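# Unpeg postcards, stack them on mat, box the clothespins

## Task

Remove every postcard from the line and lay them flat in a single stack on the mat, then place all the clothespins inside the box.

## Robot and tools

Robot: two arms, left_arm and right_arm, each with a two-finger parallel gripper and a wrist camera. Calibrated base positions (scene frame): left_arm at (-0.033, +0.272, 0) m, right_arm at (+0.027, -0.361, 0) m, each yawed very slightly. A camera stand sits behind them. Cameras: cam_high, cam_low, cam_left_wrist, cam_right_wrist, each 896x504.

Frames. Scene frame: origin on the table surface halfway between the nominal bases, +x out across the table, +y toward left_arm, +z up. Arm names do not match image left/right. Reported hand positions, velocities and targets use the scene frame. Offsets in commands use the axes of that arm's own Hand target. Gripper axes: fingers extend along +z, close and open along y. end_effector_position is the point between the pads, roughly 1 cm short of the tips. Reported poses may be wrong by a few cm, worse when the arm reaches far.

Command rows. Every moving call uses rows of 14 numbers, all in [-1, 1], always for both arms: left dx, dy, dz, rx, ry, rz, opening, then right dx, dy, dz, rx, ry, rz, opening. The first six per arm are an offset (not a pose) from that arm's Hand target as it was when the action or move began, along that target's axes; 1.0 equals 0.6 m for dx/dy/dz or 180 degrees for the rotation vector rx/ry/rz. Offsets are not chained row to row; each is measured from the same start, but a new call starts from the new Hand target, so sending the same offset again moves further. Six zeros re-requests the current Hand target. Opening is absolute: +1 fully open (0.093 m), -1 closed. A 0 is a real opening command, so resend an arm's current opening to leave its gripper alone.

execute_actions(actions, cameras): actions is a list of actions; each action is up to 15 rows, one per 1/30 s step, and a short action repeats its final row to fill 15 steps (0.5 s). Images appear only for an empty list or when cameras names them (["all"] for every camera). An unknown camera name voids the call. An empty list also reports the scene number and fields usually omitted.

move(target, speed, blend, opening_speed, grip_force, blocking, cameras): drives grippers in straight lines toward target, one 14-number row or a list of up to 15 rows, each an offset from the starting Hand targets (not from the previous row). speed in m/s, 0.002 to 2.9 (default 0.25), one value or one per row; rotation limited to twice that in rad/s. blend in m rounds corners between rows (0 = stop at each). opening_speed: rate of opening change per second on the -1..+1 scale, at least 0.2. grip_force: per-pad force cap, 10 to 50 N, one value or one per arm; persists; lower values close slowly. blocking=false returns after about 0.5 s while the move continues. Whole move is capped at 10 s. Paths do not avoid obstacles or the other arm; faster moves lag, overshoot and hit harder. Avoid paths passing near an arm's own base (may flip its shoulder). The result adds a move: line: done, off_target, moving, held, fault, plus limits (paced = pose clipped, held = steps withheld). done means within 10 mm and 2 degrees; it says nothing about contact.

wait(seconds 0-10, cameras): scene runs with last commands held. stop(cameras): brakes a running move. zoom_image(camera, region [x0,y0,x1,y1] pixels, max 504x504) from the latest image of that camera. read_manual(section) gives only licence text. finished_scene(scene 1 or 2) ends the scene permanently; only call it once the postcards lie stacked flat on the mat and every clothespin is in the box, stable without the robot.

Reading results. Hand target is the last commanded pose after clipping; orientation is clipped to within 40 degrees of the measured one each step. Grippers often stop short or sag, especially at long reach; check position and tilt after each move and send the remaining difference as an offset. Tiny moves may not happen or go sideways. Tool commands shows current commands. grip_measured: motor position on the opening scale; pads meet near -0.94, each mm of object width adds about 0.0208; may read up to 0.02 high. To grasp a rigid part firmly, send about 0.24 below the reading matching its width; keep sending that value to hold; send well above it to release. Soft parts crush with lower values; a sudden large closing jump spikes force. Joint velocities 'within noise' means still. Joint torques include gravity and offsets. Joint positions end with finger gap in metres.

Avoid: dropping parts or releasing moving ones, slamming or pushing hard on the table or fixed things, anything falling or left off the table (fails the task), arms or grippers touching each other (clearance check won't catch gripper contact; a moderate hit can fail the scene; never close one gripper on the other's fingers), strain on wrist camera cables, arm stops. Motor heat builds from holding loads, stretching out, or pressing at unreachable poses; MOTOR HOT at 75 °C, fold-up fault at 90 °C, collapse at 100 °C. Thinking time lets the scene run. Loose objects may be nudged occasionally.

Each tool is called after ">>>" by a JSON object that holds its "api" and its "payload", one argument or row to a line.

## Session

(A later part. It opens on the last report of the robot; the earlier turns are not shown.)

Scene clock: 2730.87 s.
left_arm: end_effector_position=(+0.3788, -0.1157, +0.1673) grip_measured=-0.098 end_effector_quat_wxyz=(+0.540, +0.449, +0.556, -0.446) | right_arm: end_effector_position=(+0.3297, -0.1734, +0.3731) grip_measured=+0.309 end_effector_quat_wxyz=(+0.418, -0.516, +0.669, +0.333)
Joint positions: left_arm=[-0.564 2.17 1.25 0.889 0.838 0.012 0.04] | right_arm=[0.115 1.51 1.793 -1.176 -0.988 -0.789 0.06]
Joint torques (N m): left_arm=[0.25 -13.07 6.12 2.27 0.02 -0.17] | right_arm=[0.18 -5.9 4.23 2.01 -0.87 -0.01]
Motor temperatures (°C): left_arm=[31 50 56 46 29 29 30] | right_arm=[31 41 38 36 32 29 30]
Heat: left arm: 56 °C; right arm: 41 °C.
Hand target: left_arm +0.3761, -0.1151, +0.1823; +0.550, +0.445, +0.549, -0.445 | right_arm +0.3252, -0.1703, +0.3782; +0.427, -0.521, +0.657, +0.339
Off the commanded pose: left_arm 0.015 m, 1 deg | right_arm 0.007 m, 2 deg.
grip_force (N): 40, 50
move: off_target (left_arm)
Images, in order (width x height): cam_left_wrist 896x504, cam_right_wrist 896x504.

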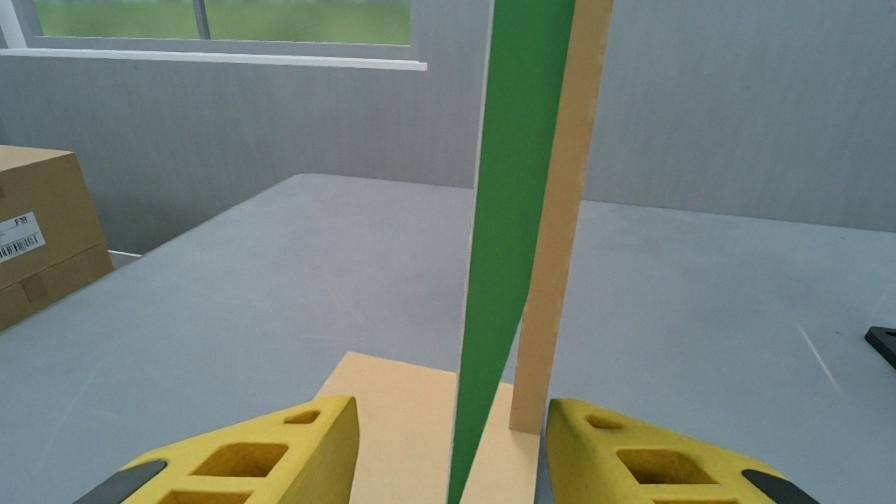

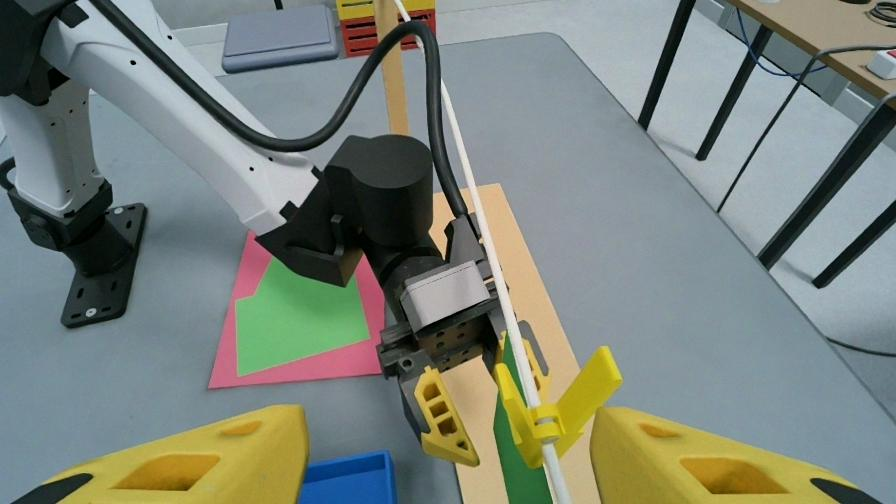

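>>> {"api": "move", "payload": {
  "target": [
    [-0.021,0,0,0,0,0,-0.1,0,0,0,0,0,0,0.31],
    [-0.021,-0.0137,0.049,0,0,0,-0.1,0,0,0,0,0,0,0.31]
  ],
  "speed": 0.08,
  "cameras": ["cam_left_wrist","cam_right_wrist"]
}}

Scene clock: 2744.80 s.
left_arm: end_effector_position=(+0.3678, -0.1438, +0.1942) grip_measured=-0.098 end_effector_quat_wxyz=(+0.547, +0.451, +0.546, -0.446) | right_arm: end_effector_position=(+0.3297, -0.1734, +0.3731) grip_measured=+0.309 end_effector_quat_wxyz=(+0.418, -0.516, +0.669, +0.333)
Joint positions: left_arm=[-0.629 2.14 1.307 0.83 0.777 0.009 0.04] | right_arm=[0.115 1.51 1.793 -1.176 -0.988 -0.789 0.06]
Joint torques (N m): left_arm=[0.54 -9.68 9.31 2.16 0 -0.11] | right_arm=[0.18 -5.9 4.23 2.01 -0.87 0]
Motor temperatures (°C): left_arm=[31 51 55 49 29 29 30] | right_arm=[31 41 38 37 32 29 30]
Heat: left arm: 55 °C; right arm: 41 °C.
Hand target: left_arm +0.3742, -0.1454, +0.1951; +0.550, +0.445, +0.549, -0.445 | right_arm +0.3252, -0.1703, +0.3782; +0.427, -0.521, +0.657, +0.339
Off the commanded pose: left_arm 0.007 m, 1 deg | right_arm 0.007 m, 2 deg.
grip_force (N): 40, 50
move: done
Images, in order (width x height): cam_left_wrist 896x504, cam_right_wrist 896x504.

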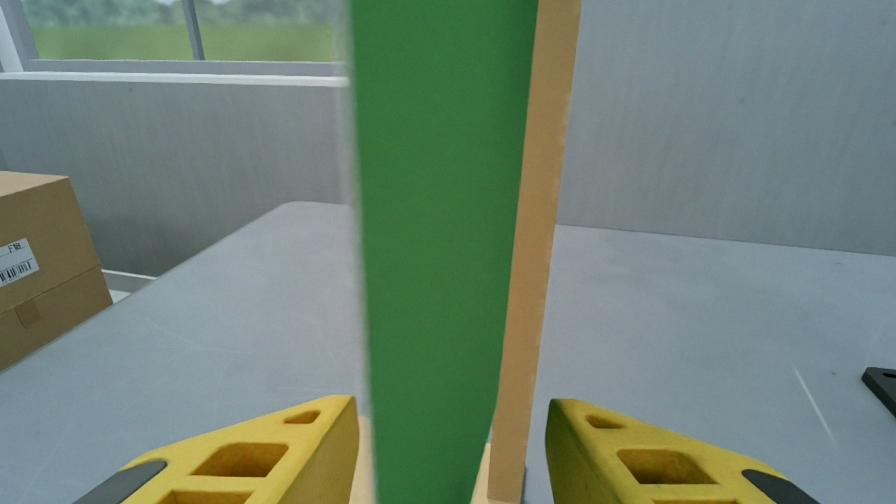

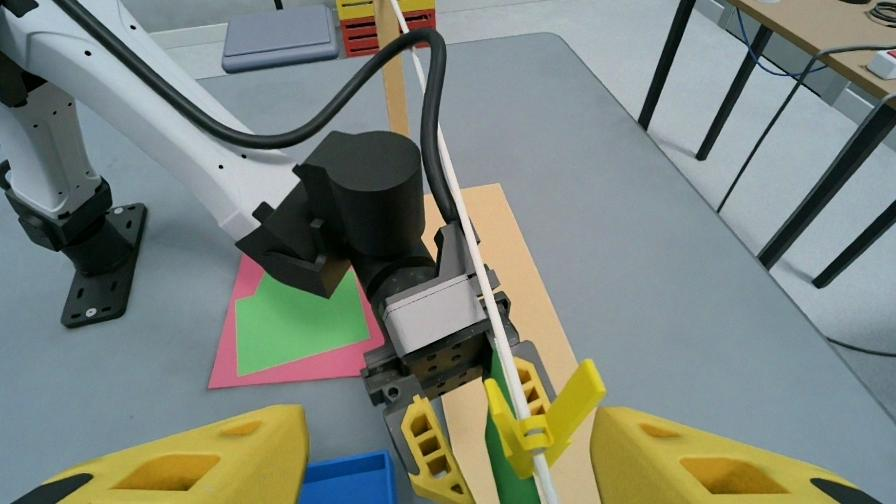

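>>> {"api": "move", "payload": {
  "target": [0,0,0,0,0,0,-1,0,0,0,0,0,0,0.31],
  "opening_speed": 0.5,
  "cameras": ["cam_left_wrist","cam_right_wrist"]
}}

Scene clock: 2752.60 s.
left_arm: end_effector_position=(+0.3679, -0.1438, +0.1941) grip_measured=-0.979 end_effector_quat_wxyz=(+0.547, +0.451, +0.546, -0.446) | right_arm: end_effector_position=(+0.3297, -0.1734, +0.3731) grip_measured=+0.309 end_effector_quat_wxyz=(+0.418, -0.516, +0.669, +0.333)
Joint positions: left_arm=[-0.629 2.14 1.307 0.829 0.776 0.009 0] | right_arm=[0.115 1.51 1.793 -1.176 -0.988 -0.789 0.06]
Joint torques (N m): left_arm=[0.36 -9.62 9.72 2.18 0.02 -0.13] | right_arm=[0.18 -5.9 4.25 2.01 -0.87 0]
Motor temperatures (°C): left_arm=[31 50 56 50 29 29 30] | right_arm=[31 41 38 37 32 29 30]
Heat: left arm: 56 °C; right arm: 41 °C.
Hand target: left_arm +0.3743, -0.1454, +0.1951; +0.550, +0.445, +0.549, -0.445 | right_arm +0.3252, -0.1703, +0.3782; +0.427, -0.521, +0.657, +0.339
Off the commanded pose: left_arm 0.007 m, 1 deg | right_arm 0.007 m, 2 deg.
grip_force (N): 40, 50
move: done
Images, in order (width x height): cam_left_wrist 896x504, cam_right_wrist 896x504.

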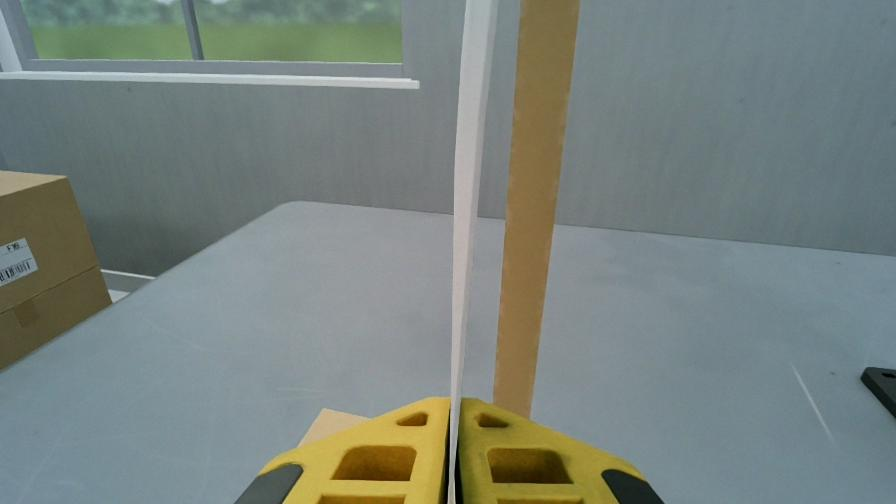

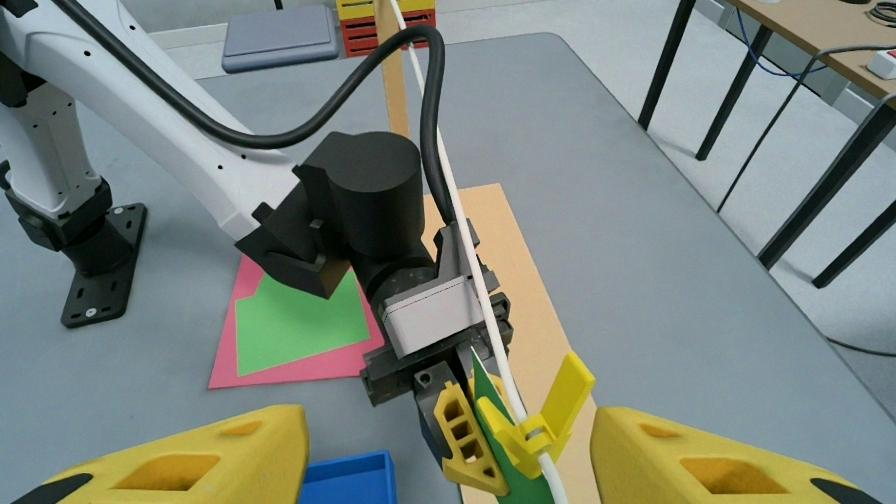

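>>> {"api": "zoom_image", "payload": {
  "camera": "cam_right_wrist",
  "region": [380, 300, 640, 504]
}}

Scaled by 1.938.

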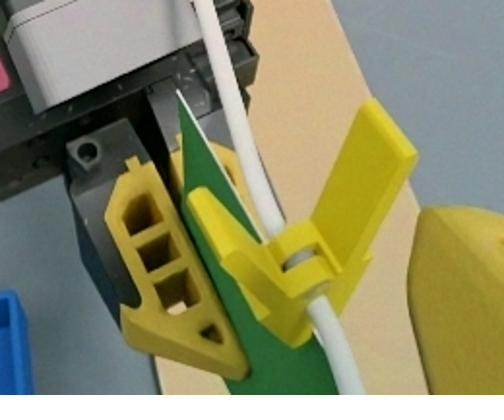

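>>> {"api": "move", "payload": {
  "target": [0,0,0,0.0333,0,0,-1,0,0,0,-0.0406,0,-0.0181,0.31],
  "speed": 0.08,
  "cameras": ["cam_left_wrist","cam_right_wrist"]
}}

>>> {"api": "zoom_image", "payload": {
  "camera": "cam_right_wrist",
  "region": [380, 300, 640, 504]
}}

Scene clock: 2806.90 s.
left_arm: end_effector_position=(+0.3688, -0.1449, +0.1971) grip_measured=-0.979 end_effector_quat_wxyz=(+0.530, +0.475, +0.522, -0.470) | right_arm: end_effector_position=(+0.3242, -0.1701, +0.3702) grip_measured=+0.309 end_effector_quat_wxyz=(+0.391, -0.562, +0.631, +0.365)
Joint positions: left_arm=[-0.608 2.178 1.376 0.808 0.889 0.009 0] | right_arm=[0.104 1.642 1.953 -1.433 -1.076 -1.046 0.06]
Joint torques (N m): left_arm=[0.59 -9.48 9.84 2.04 0.16 -0.11] | right_arm=[-0.96 -4.92 6.8 1.32 -0.99 -0.19]
Motor temperatures (°C): left_arm=[31 48 58 50 29 29 31] | right_arm=[31 41 38 37 32 29 30]
Heat: left arm: 58 °C; right arm: 41 °C.
Hand target: left_arm +0.3742, -0.1455, +0.1950; +0.526, +0.473, +0.525, -0.473 | right_arm +0.3251, -0.1702, +0.3781; +0.402, -0.566, +0.619, +0.368
Off the commanded pose: left_arm 0.006 m, 1 deg | right_arm 0.008 m, 2 deg.
grip_force (N): 40, 50
move: done
Images, in order (width x height): cam_left_wrist 896x504, cam_right_wrist 896x504.

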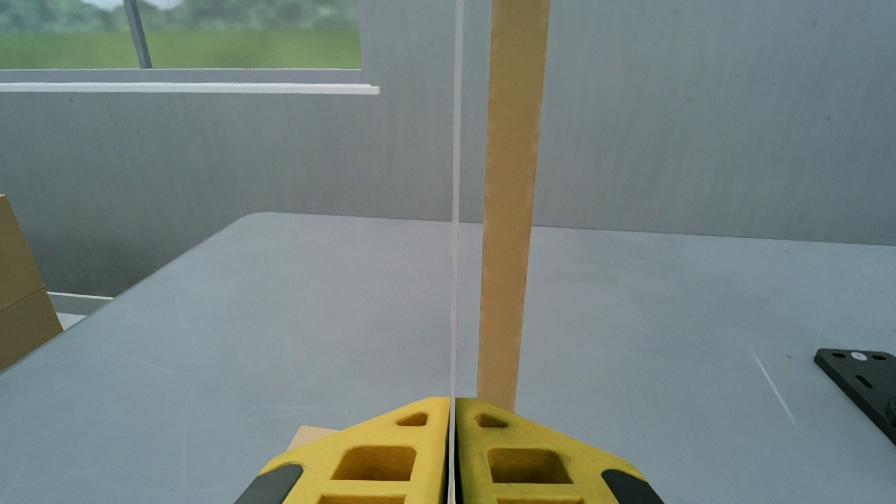

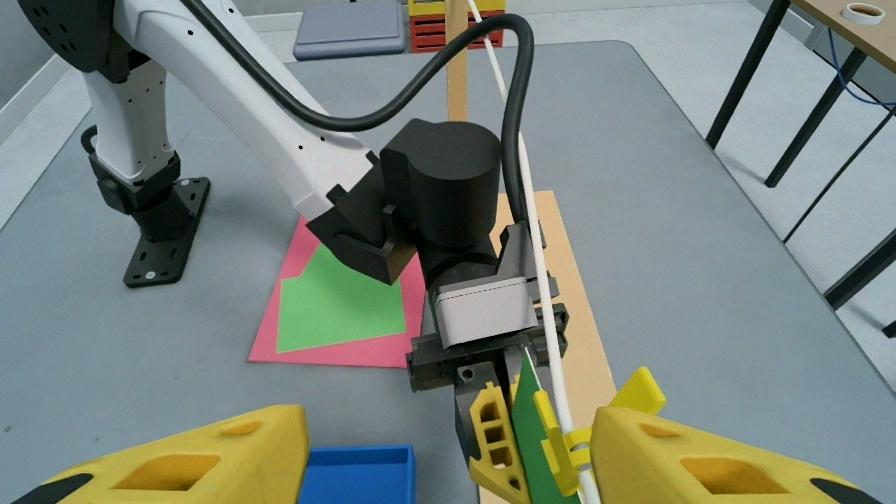

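Scaled by 1.938.

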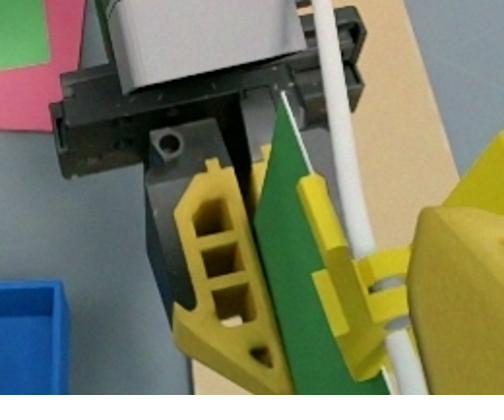

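>>> {"api": "move", "payload": {
  "target": [0,0,0,0,0,0,-1,-0.0258,-0.0647,0.0373,0,0,0,0.31],
  "speed": 0.1,
  "cameras": ["cam_right_wrist"]
}}

>>> {"api": "zoom_image", "payload": {
  "camera": "cam_right_wrist",
  "region": [300, 300, 600, 504]
}}

Scene clock: 2840.83 s.
left_arm: end_effector_position=(+0.3688, -0.1449, +0.1971) grip_measured=-0.979 end_effector_quat_wxyz=(+0.530, +0.475, +0.522, -0.470) | right_arm: end_effector_position=(+0.3645, -0.1494, +0.3779) grip_measured=+0.309 end_effector_quat_wxyz=(+0.394, -0.560, +0.626, +0.373)
Joint positions: left_arm=[-0.608 2.178 1.376 0.808 0.889 0.009 0] | right_arm=[0.145 1.817 2.173 -1.406 -1.076 -0.963 0.06]
Joint torques (N m): left_arm=[0.76 -9.31 9.91 2 0.14 -0.16] | right_arm=[0.24 -6.32 6.71 1.59 -0.67 -0.04]
Motor temperatures (°C): left_arm=[31 53 56 50 28 29 31] | right_arm=[31 39 40 37 32 29 30]
Heat: left arm: 56 °C; right arm: 40 °C.
Hand target: left_arm +0.3742, -0.1455, +0.1950; +0.526, +0.473, +0.525, -0.473 | right_arm +0.3662, -0.1471, +0.3832; +0.402, -0.566, +0.619, +0.368
Off the commanded pose: left_arm 0.006 m, 1 deg | right_arm 0.006 m, 2 deg.
grip_force (N): 40, 50
move: done
Images, in order (width x height): cam_right_wrist 896x504.

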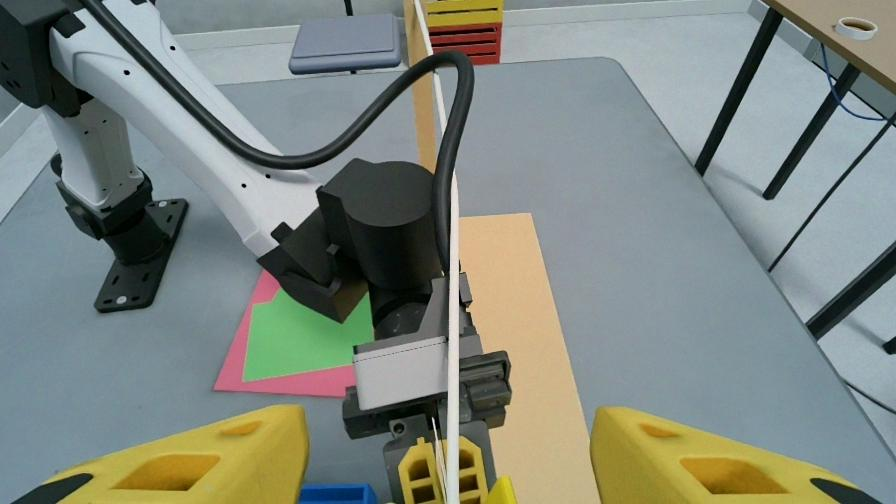

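Scaled by 1.680.

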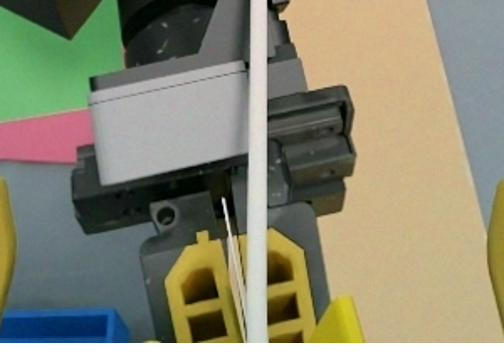

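>>> {"api": "move", "payload": {
  "target": [0,0,0,0,0,0,-1,0.0642,0,0.0322,0,0,0,0.31],
  "speed": 0.06,
  "cameras": ["cam_right_wrist","cam_low"]
}}

>>> {"api": "zoom_image", "payload": {
  "camera": "cam_low",
  "region": [330, 0, 600, 220]
}}

Scene clock: 2857.80 s.
left_arm: end_effector_position=(+0.3688, -0.1449, +0.1971) grip_measured=-0.979 end_effector_quat_wxyz=(+0.530, +0.475, +0.522, -0.470) | right_arm: end_effector_position=(+0.3713, -0.1466, +0.3329) grip_measured=+0.309 end_effector_quat_wxyz=(+0.390, -0.558, +0.629, +0.375)
Joint positions: left_arm=[-0.608 2.178 1.376 0.808 0.889 0.009 0] | right_arm=[0.15 1.748 1.888 -1.191 -1.074 -0.955 0.06]
Joint torques (N m): left_arm=[0.57 -9.37 9.89 2.01 0.15 -0.19] | right_arm=[0.34 -8.92 4.41 1.7 -0.66 -0.03]
Motor temperatures (°C): left_arm=[31 54 56 49 28 29 31] | right_arm=[31 40 39 36 32 29 30]
Heat: left arm: 56 °C; right arm: 40 °C.
Hand target: left_arm +0.3742, -0.1455, +0.1950; +0.526, +0.473, +0.525, -0.473 | right_arm +0.3665, -0.1451, +0.3401; +0.402, -0.566, +0.619, +0.368
Off the commanded pose: left_arm 0.006 m, 1 deg | right_arm 0.009 m, 2 deg.
grip_force (N): 40, 50
move: done
Images, in order (width x height): cam_low 896x504, cam_right_wrist 896x504.

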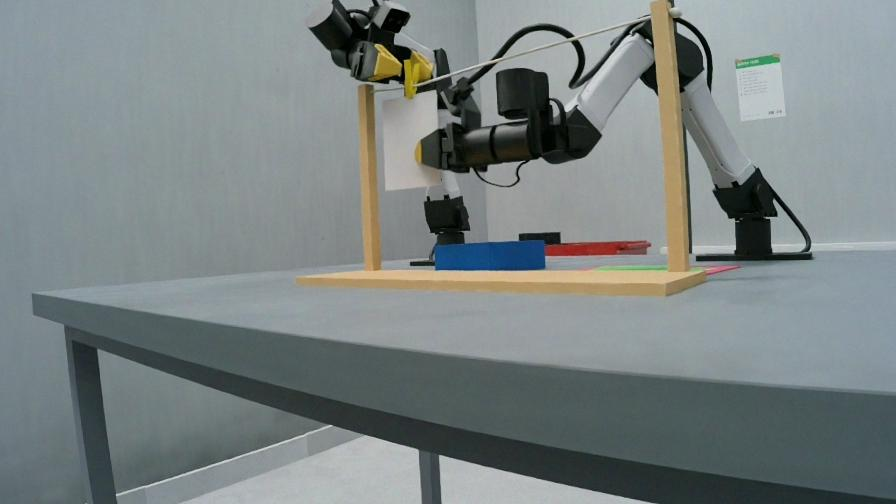

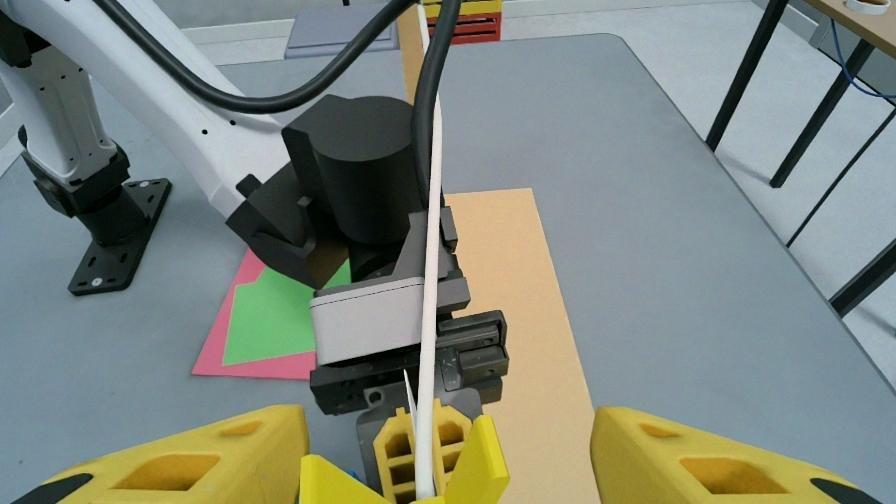

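Scaled by 1.867.

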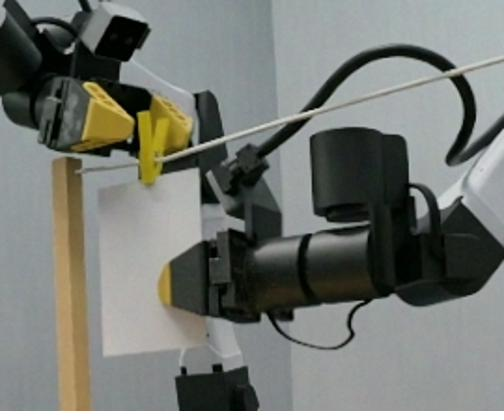

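>>> {"api": "move", "payload": {
  "target": [0,0,0,0,0,0,-1,0.0006,0.0155,-0.0012,0,0,0,0.31],
  "speed": 0.05,
  "cameras": ["cam_right_wrist"]
}}

Scene clock: 2869.03 s.
left_arm: end_effector_position=(+0.3688, -0.1449, +0.1971) grip_measured=-0.979 end_effector_quat_wxyz=(+0.530, +0.475, +0.522, -0.470) | right_arm: end_effector_position=(+0.3614, -0.1464, +0.3339) grip_measured=+0.309 end_effector_quat_wxyz=(+0.391, -0.558, +0.628, +0.376)
Joint positions: left_arm=[-0.608 2.178 1.376 0.808 0.889 0.009 0] | right_arm=[0.155 1.707 1.84 -1.175 -1.073 -0.945 0.06]
Joint torques (N m): left_arm=[0.69 -9.37 9.65 1.96 0.13 -0.14] | right_arm=[0.31 -8.47 4.42 1.74 -0.64 -0.03]
Motor temperatures (°C): left_arm=[31 54 56 49 28 29 31] | right_arm=[31 42 39 37 32 29 30]
Heat: left arm: 56 °C; right arm: 42 °C.
Hand target: left_arm +0.3742, -0.1455, +0.1950; +0.526, +0.473, +0.525, -0.473 | right_arm +0.3571, -0.1451, +0.3401; +0.402, -0.566, +0.619, +0.368
Off the commanded pose: left_arm 0.006 m, 1 deg | right_arm 0.008 m, 2 deg.
grip_force (N): 40, 50
move: done
Images, in order (width x height): cam_right_wrist 896x504.

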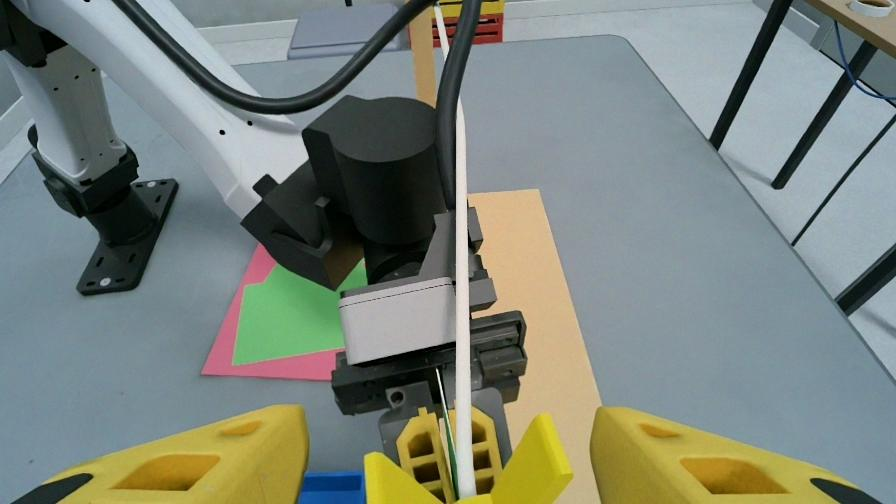

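>>> {"api": "move", "payload": {
  "target": [0,0,0,0,0,0,-1,0,0,0,0,0,0,-0.45],
  "opening_speed": 0.5,
  "cameras": ["cam_right_wrist","cam_left_wrist"]
}}

Scene clock: 2878.40 s.
left_arm: end_effector_position=(+0.3687, -0.1449, +0.1963) grip_measured=-0.979 end_effector_quat_wxyz=(+0.528, +0.475, +0.523, -0.470) | right_arm: end_effector_position=(+0.3618, -0.1463, +0.3341) grip_measured=-0.445 end_effector_quat_wxyz=(+0.392, -0.559, +0.628, +0.375)
Joint positions: left_arm=[-0.608 2.178 1.376 0.803 0.889 0.009 0] | right_arm=[0.155 1.707 1.84 -1.172 -1.073 -0.944 0.024]
Joint torques (N m): left_arm=[0.8 -9.44 9.55 2.01 0.17 -0.11] | right_arm=[0.31 -8.5 4.4 1.72 -0.64 -0.02]
Motor temperatures (°C): left_arm=[31 54 56 50 28 29 31] | right_arm=[31 43 39 37 32 29 30]
Heat: left arm: 56 °C; right arm: 43 °C.
Hand target: left_arm +0.3741, -0.1455, +0.1950; +0.526, +0.473, +0.525, -0.473 | right_arm +0.3571, -0.1451, +0.3400; +0.402, -0.566, +0.619, +0.368
Off the commanded pose: left_arm 0.006 m, 1 deg | right_arm 0.008 m, 2 deg.
grip_force (N): 40, 50
move: done
Images, in order (width x height): cam_left_wrist 896x504, cam_right_wrist 896x504.

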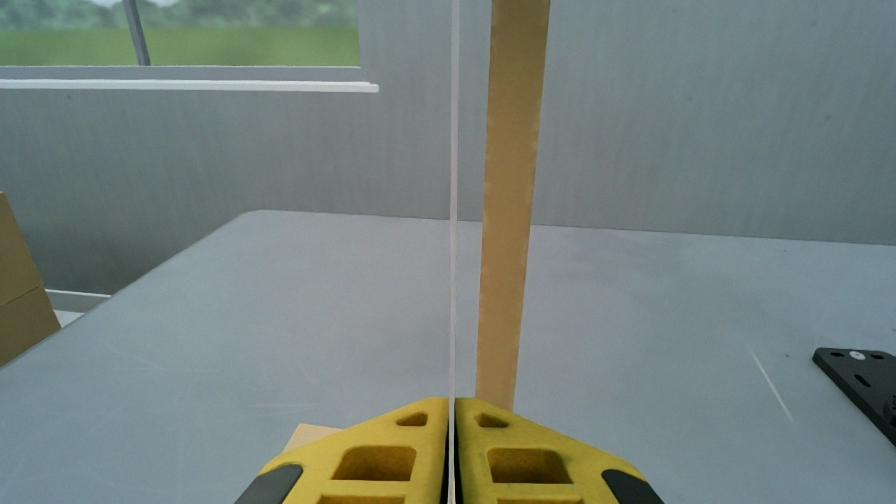

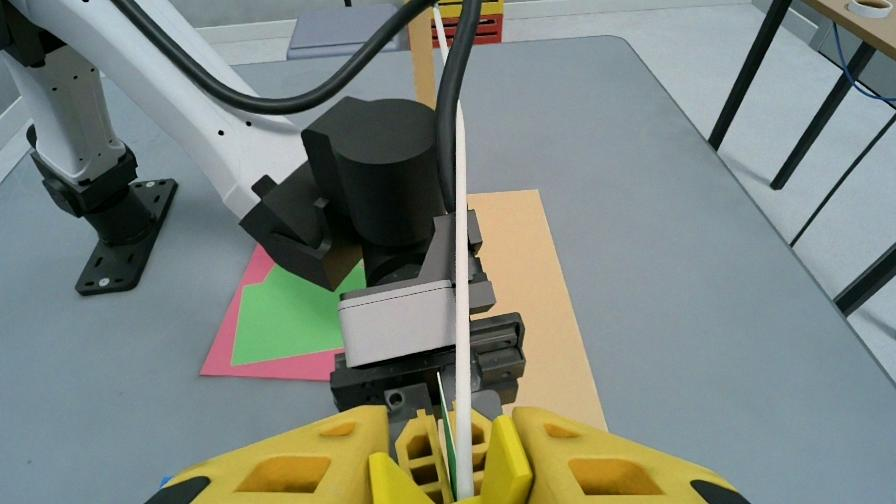

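>>> {"api": "move", "payload": {
  "target": [0,0,0,0,0,0,-1,0,0,0,0,0,0,-1],
  "opening_speed": 0.5,
  "cameras": ["cam_right_wrist","cam_low"]
}}

>>> {"api": "zoom_image", "payload": {
  "camera": "cam_low",
  "region": [350, 20, 500, 140]
}}

Scene clock: 2887.50 s.
left_arm: end_effector_position=(+0.3687, -0.1449, +0.1963) grip_measured=-0.979 end_effector_quat_wxyz=(+0.528, +0.475, +0.523, -0.470) | right_arm: end_effector_position=(+0.3622, -0.1463, +0.3344) grip_measured=-0.745 end_effector_quat_wxyz=(+0.393, -0.559, +0.627, +0.374)
Joint positions: left_arm=[-0.608 2.178 1.376 0.803 0.889 0.009 0] | right_arm=[0.155 1.707 1.84 -1.169 -1.073 -0.944 0.009]
Joint torques (N m): left_arm=[0.61 -9.42 9.99 2.01 0.23 -0.1] | right_arm=[0.32 -8.51 4.38 1.69 -0.64 -0.03]
Motor temperatures (°C): left_arm=[31 54 56 51 28 29 31] | right_arm=[31 44 39 37 32 29 30]
Heat: left arm: 56 °C; right arm: 44 °C.
Hand target: left_arm +0.3742, -0.1455, +0.1950; +0.526, +0.473, +0.525, -0.473 | right_arm +0.3571, -0.1451, +0.3401; +0.402, -0.566, +0.619, +0.368
Off the commanded pose: left_arm 0.006 m, 1 deg | right_arm 0.008 m, 2 deg.
grip_force (N): 40, 50
move: done
Images, in order (width x height): cam_low 896x504, cam_right_wrist 896x504.

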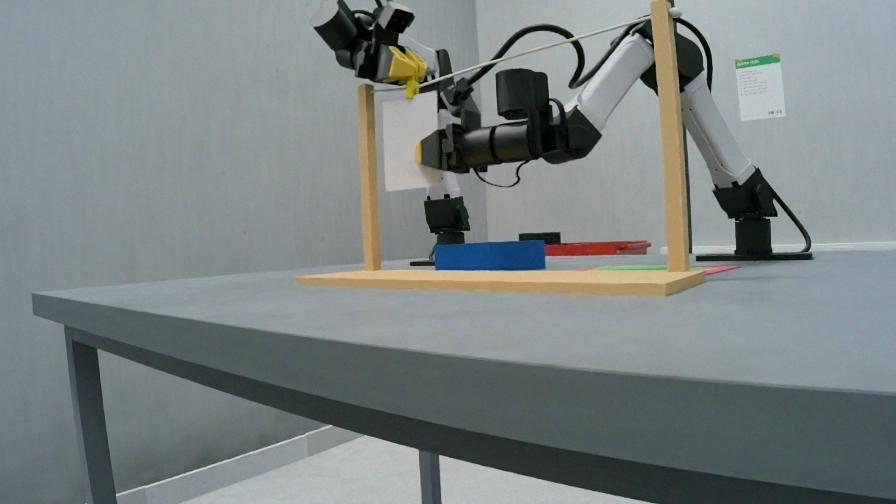

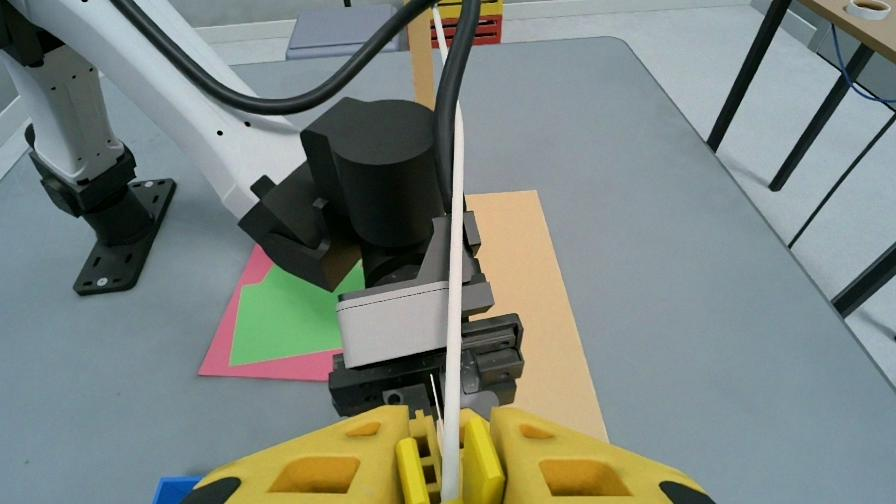

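Scaled by 3.360.

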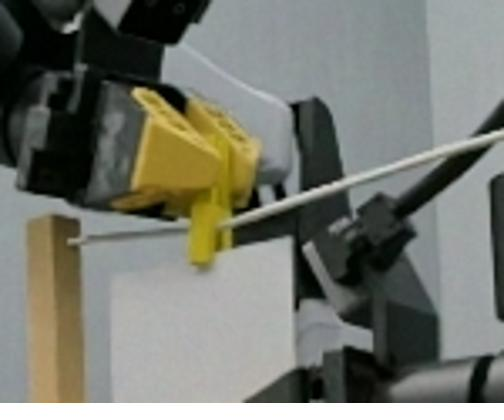

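>>> {"api": "move", "payload": {
  "target": [0,0,0,0,0,0,-1,-0.0762,0,-0.0339,0,0,0,-1],
  "speed": 0.05,
  "cameras": ["cam_right_wrist","cam_low"]
}}

>>> {"api": "zoom_image", "payload": {
  "camera": "cam_low",
  "region": [350, 0, 500, 140]
}}

Scene clock: 2900.20 s.
left_arm: end_effector_position=(+0.3687, -0.1449, +0.1958) grip_measured=-0.979 end_effector_quat_wxyz=(+0.527, +0.475, +0.524, -0.471) | right_arm: end_effector_position=(+0.3574, -0.1474, +0.3855) grip_measured=-0.761 end_effector_quat_wxyz=(+0.396, -0.558, +0.627, +0.372)
Joint positions: left_arm=[-0.608 2.178 1.376 0.8 0.889 0.009 0] | right_arm=[0.155 1.791 2.17 -1.398 -1.07 -0.933 0.009]
Joint torques (N m): left_arm=[0.62 -9.48 9.83 2.09 0.21 -0.07] | right_arm=[0.32 -6.06 6.76 1.51 -0.66 -0.11]
Motor temperatures (°C): left_arm=[31 55 56 52 28 29 31] | right_arm=[31 44 39 37 32 29 30]
Heat: left arm: 56 °C; right arm: 44 °C.
Hand target: left_arm +0.3742, -0.1455, +0.1950; +0.526, +0.473, +0.525, -0.473 | right_arm +0.3572, -0.1451, +0.3901; +0.402, -0.566, +0.619, +0.368
Off the commanded pose: left_arm 0.006 m, 0 deg | right_arm 0.005 m, 2 deg.
grip_force (N): 40, 50
move: done
Images, in order (width x height): cam_low 896x504, cam_right_wrist 896x504.

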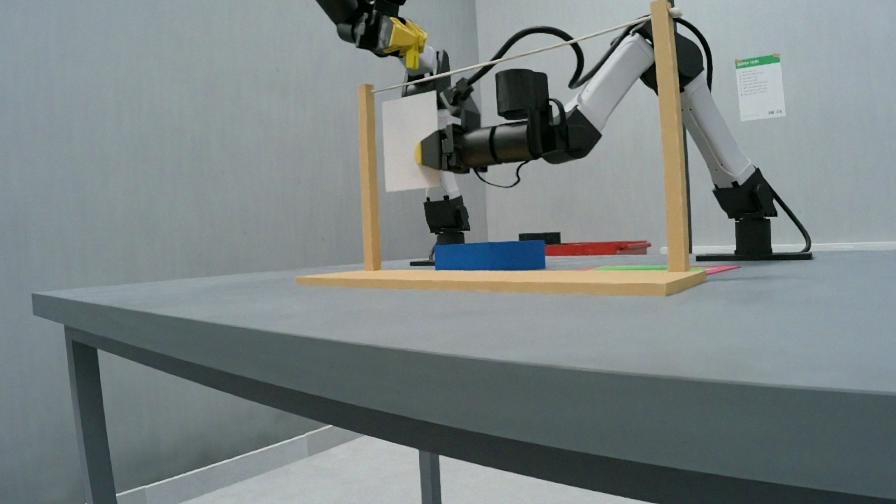

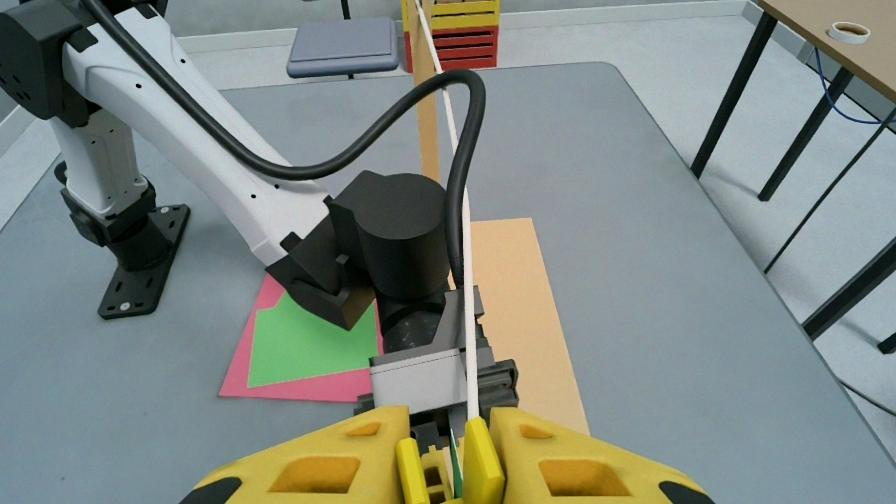

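Scaled by 3.360.

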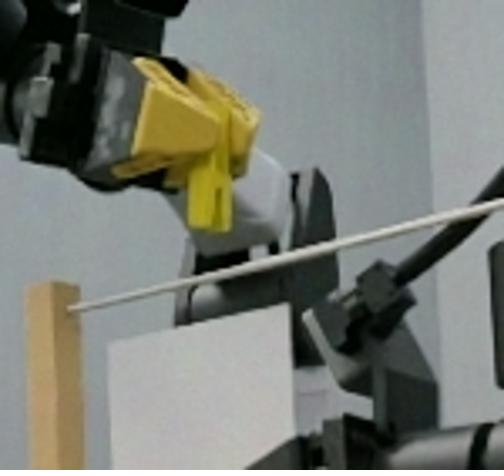

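>>> {"api": "move", "payload": {
  "target": [
    [0,0,0,0,0,0,-1,0.0248,0.1457,0.006,0,0,0,-1],
    [0,0,0,0,0,0,-1,0.2053,0.2397,0.114,0,0.161,0,-1]
  ],
  "speed": 0.15,
  "blend": [0.03,0],
  "cameras": ["cam_right_wrist"]
}}

Scene clock: 2915.77 s.
left_arm: end_effector_position=(+0.3687, -0.1449, +0.1958) grip_measured=-0.979 end_effector_quat_wxyz=(+0.527, +0.475, +0.524, -0.471) | right_arm: end_effector_position=(+0.2157, -0.1200, +0.2476) grip_measured=-0.761 end_effector_quat_wxyz=(+0.225, -0.639, +0.703, +0.218)
Joint positions: left_arm=[-0.608 2.178 1.376 0.8 0.889 0.009 0] | right_arm=[0.625 1.336 1.415 -1.196 -0.462 -0.707 0.009]
Joint torques (N m): left_arm=[0.79 -9.03 9.85 2.11 0.18 -0.12] | right_arm=[0.29 -5.03 4.63 1.79 -0.34 0.06]
Motor temperatures (°C): left_arm=[31 55 56 53 28 29 31] | right_arm=[31 43 39 37 32 29 31]
Heat: left arm: 56 °C; right arm: 43 °C.
Hand target: left_arm +0.3742, -0.1455, +0.1950; +0.526, +0.473, +0.525, -0.473 | right_arm +0.2150, -0.1198, +0.2498; +0.234, -0.640, +0.700, +0.215
Off the commanded pose: left_arm 0.006 m, 0 deg | right_arm 0.002 m, 1 deg.
grip_force (N): 40, 50
move: done
Images, in order (width x height): cam_right_wrist 896x504.

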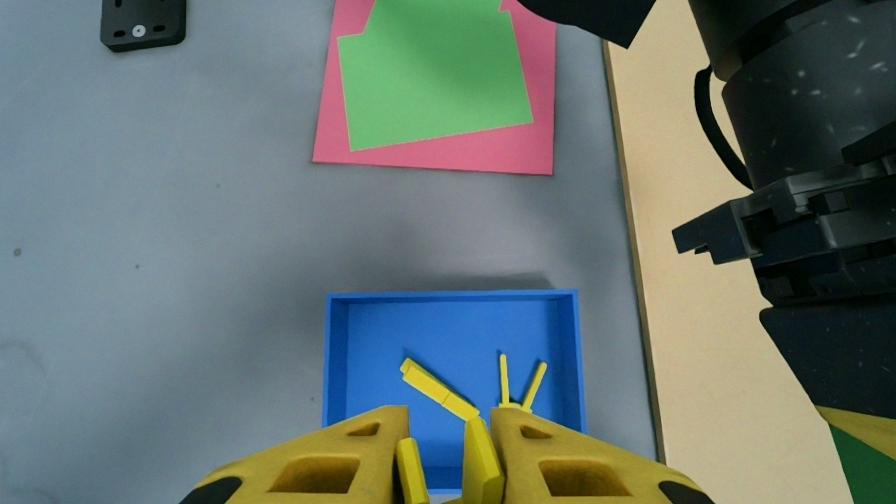

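>>> {"api": "move", "payload": {
  "target": [
    [0,0,0,0,0,0,-1,0.155,0.0557,0.155,0,0,0,-1],
    [0,0,0,0,0,0,-1,0.2252,0.0557,0.248,0,0,0,-1]
  ],
  "speed": [0.15,0.06],
  "blend": [0.02,0],
  "cameras": ["cam_right_wrist"]
}}

Scene clock: 2947.80 s.
left_arm: end_effector_position=(+0.3687, -0.1449, +0.1958) grip_measured=-0.979 end_effector_quat_wxyz=(+0.527, +0.475, +0.524, -0.471) | right_arm: end_effector_position=(+0.1801, -0.1367, +0.0521) grip_measured=-0.761 end_effector_quat_wxyz=(+0.232, -0.639, +0.701, +0.215)
Joint positions: left_arm=[-0.608 2.178 1.376 0.8 0.889 0.009 0] | right_arm=[0.675 1.213 0.528 -0.395 -0.434 -0.658 0.009]
Joint torques (N m): left_arm=[0.73 -9.4 9.7 2.05 0.21 -0.08] | right_arm=[0.43 -2.24 4.56 1.97 -0.36 0.07]
Motor temperatures (°C): left_arm=[31 55 57 55 28 29 31] | right_arm=[31 40 38 38 31 29 31]
Heat: left arm: 57 °C; right arm: 40 °C.
Hand target: left_arm +0.3742, -0.1455, +0.1950; +0.526, +0.473, +0.525, -0.473 | right_arm +0.1800, -0.1349, +0.0497; +0.234, -0.640, +0.700, +0.215
Off the commanded pose: left_arm 0.006 m, 0 deg | right_arm 0.003 m, 0 deg.
grip_force (N): 40, 50
move: done
Images, in order (width x height): cam_right_wrist 896x504.

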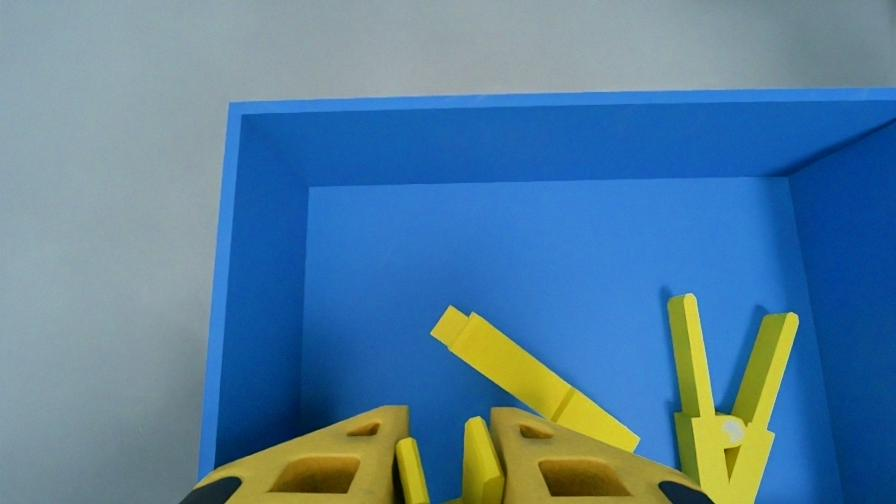

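>>> {"api": "move", "payload": {
  "target": [0,0,0,0,0,0,-1,0,0,0,0,0,0,-0.2],
  "opening_speed": 0.5,
  "cameras": ["cam_right_wrist"]
}}

Scene clock: 2954.50 s.
left_arm: end_effector_position=(+0.3687, -0.1449, +0.1958) grip_measured=-0.979 end_effector_quat_wxyz=(+0.527, +0.475, +0.524, -0.471) | right_arm: end_effector_position=(+0.1803, -0.1366, +0.0522) grip_measured=-0.201 end_effector_quat_wxyz=(+0.232, -0.639, +0.701, +0.215)
Joint positions: left_arm=[-0.608 2.178 1.376 0.8 0.889 0.009 0] | right_arm=[0.675 1.213 0.528 -0.394 -0.434 -0.658 0.036]
Joint torques (N m): left_arm=[0.62 -9.47 9.74 2.14 0.13 -0.2] | right_arm=[0.44 -2.24 4.57 1.96 -0.36 0.07]
Motor temperatures (°C): left_arm=[31 56 57 55 28 29 31] | right_arm=[31 40 38 37 31 29 31]
Heat: left arm: 57 °C; right arm: 40 °C.
Hand target: left_arm +0.3742, -0.1455, +0.1950; +0.526, +0.473, +0.525, -0.473 | right_arm +0.1800, -0.1349, +0.0497; +0.234, -0.640, +0.700, +0.215
Off the commanded pose: left_arm 0.006 m, 0 deg | right_arm 0.003 m, 0 deg.
grip_force (N): 40, 50
move: done
Images, in order (width x height): cam_right_wrist 896x504.

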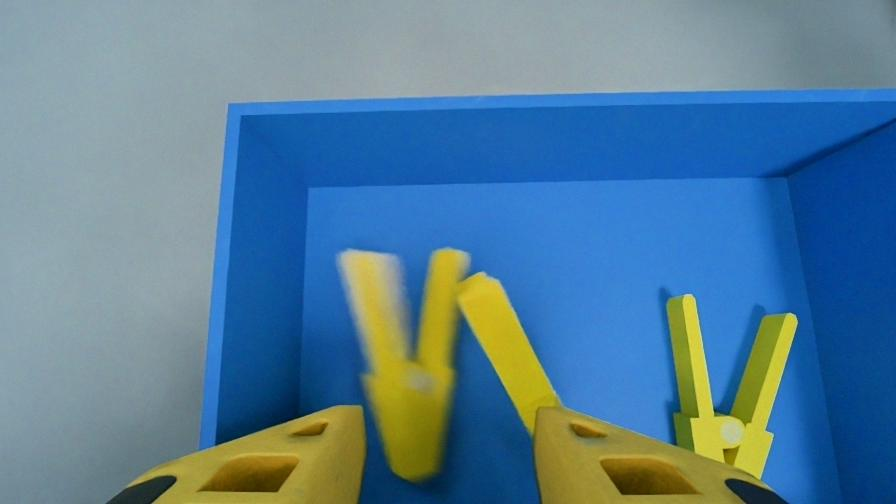

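>>> {"api": "move", "payload": {
  "target": [
    [0,0,0,0,0,0,-1,0,0,-0.0833,0,0,0,-0.2],
    [0,0,0,0,0,0,-1,0.0455,-0.0575,-0.39,0,0,0,-0.2]
  ],
  "speed": [0.1,0.2],
  "blend": [0.02,0],
  "cameras": ["cam_high","cam_right_wrist"]
}}

Scene clock: 2969.03 s.
left_arm: end_effector_position=(+0.3687, -0.1449, +0.1958) grip_measured=-0.979 end_effector_quat_wxyz=(+0.527, +0.475, +0.524, -0.471) | right_arm: end_effector_position=(+0.1995, -0.2993, +0.2113) grip_measured=-0.201 end_effector_quat_wxyz=(+0.251, -0.622, +0.723, +0.166)
Joint positions: left_arm=[-0.608 2.178 1.376 0.8 0.889 0.009 0] | right_arm=[-0.244 1.116 1.167 -1.575 -0.609 -1.615 0.036]
Joint torques (N m): left_arm=[0.59 -9.42 9.98 2.09 0.17 -0.11] | right_arm=[-0.54 -2.11 6.87 0.45 -0.62 -0.13]
Motor temperatures (°C): left_arm=[31 56 57 55 28 29 31] | right_arm=[31 39 38 37 31 29 31]
Heat: left arm: 57 °C; right arm: 39 °C.
Hand target: left_arm +0.3742, -0.1455, +0.1950; +0.526, +0.473, +0.525, -0.473 | right_arm +0.1998, -0.3001, +0.2200; +0.234, -0.640, +0.700, +0.215
Off the commanded pose: left_arm 0.006 m, 0 deg | right_arm 0.009 m, 7 deg.
joint sent to its limit (right arm) — joint 4 (wrist pitch), lower limit. The joint targets are off in orientation, not in position.
grip_force (N): 40, 50
move: off_target (right_arm)
Images, in order (width x height): cam_high 896x504, cam_right_wrist 896x504.

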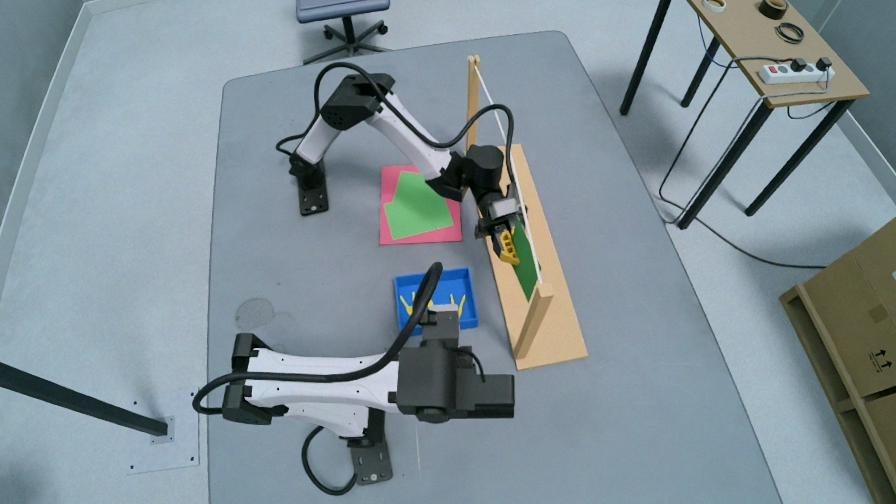

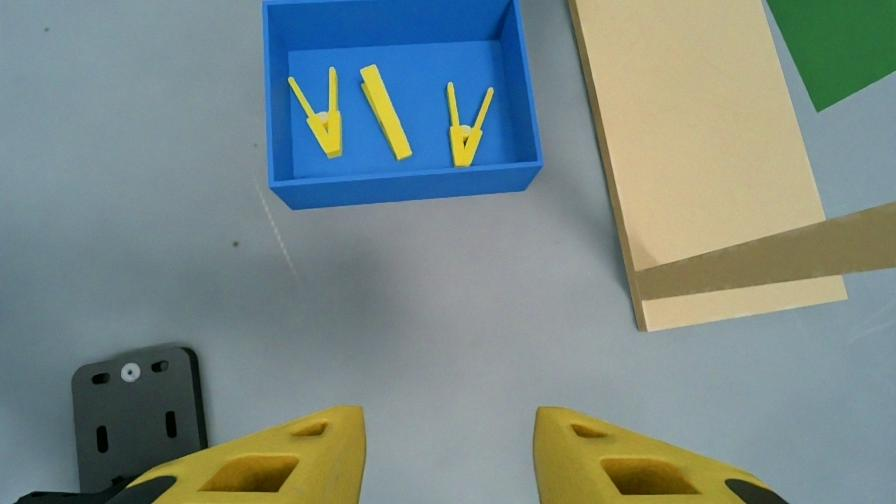

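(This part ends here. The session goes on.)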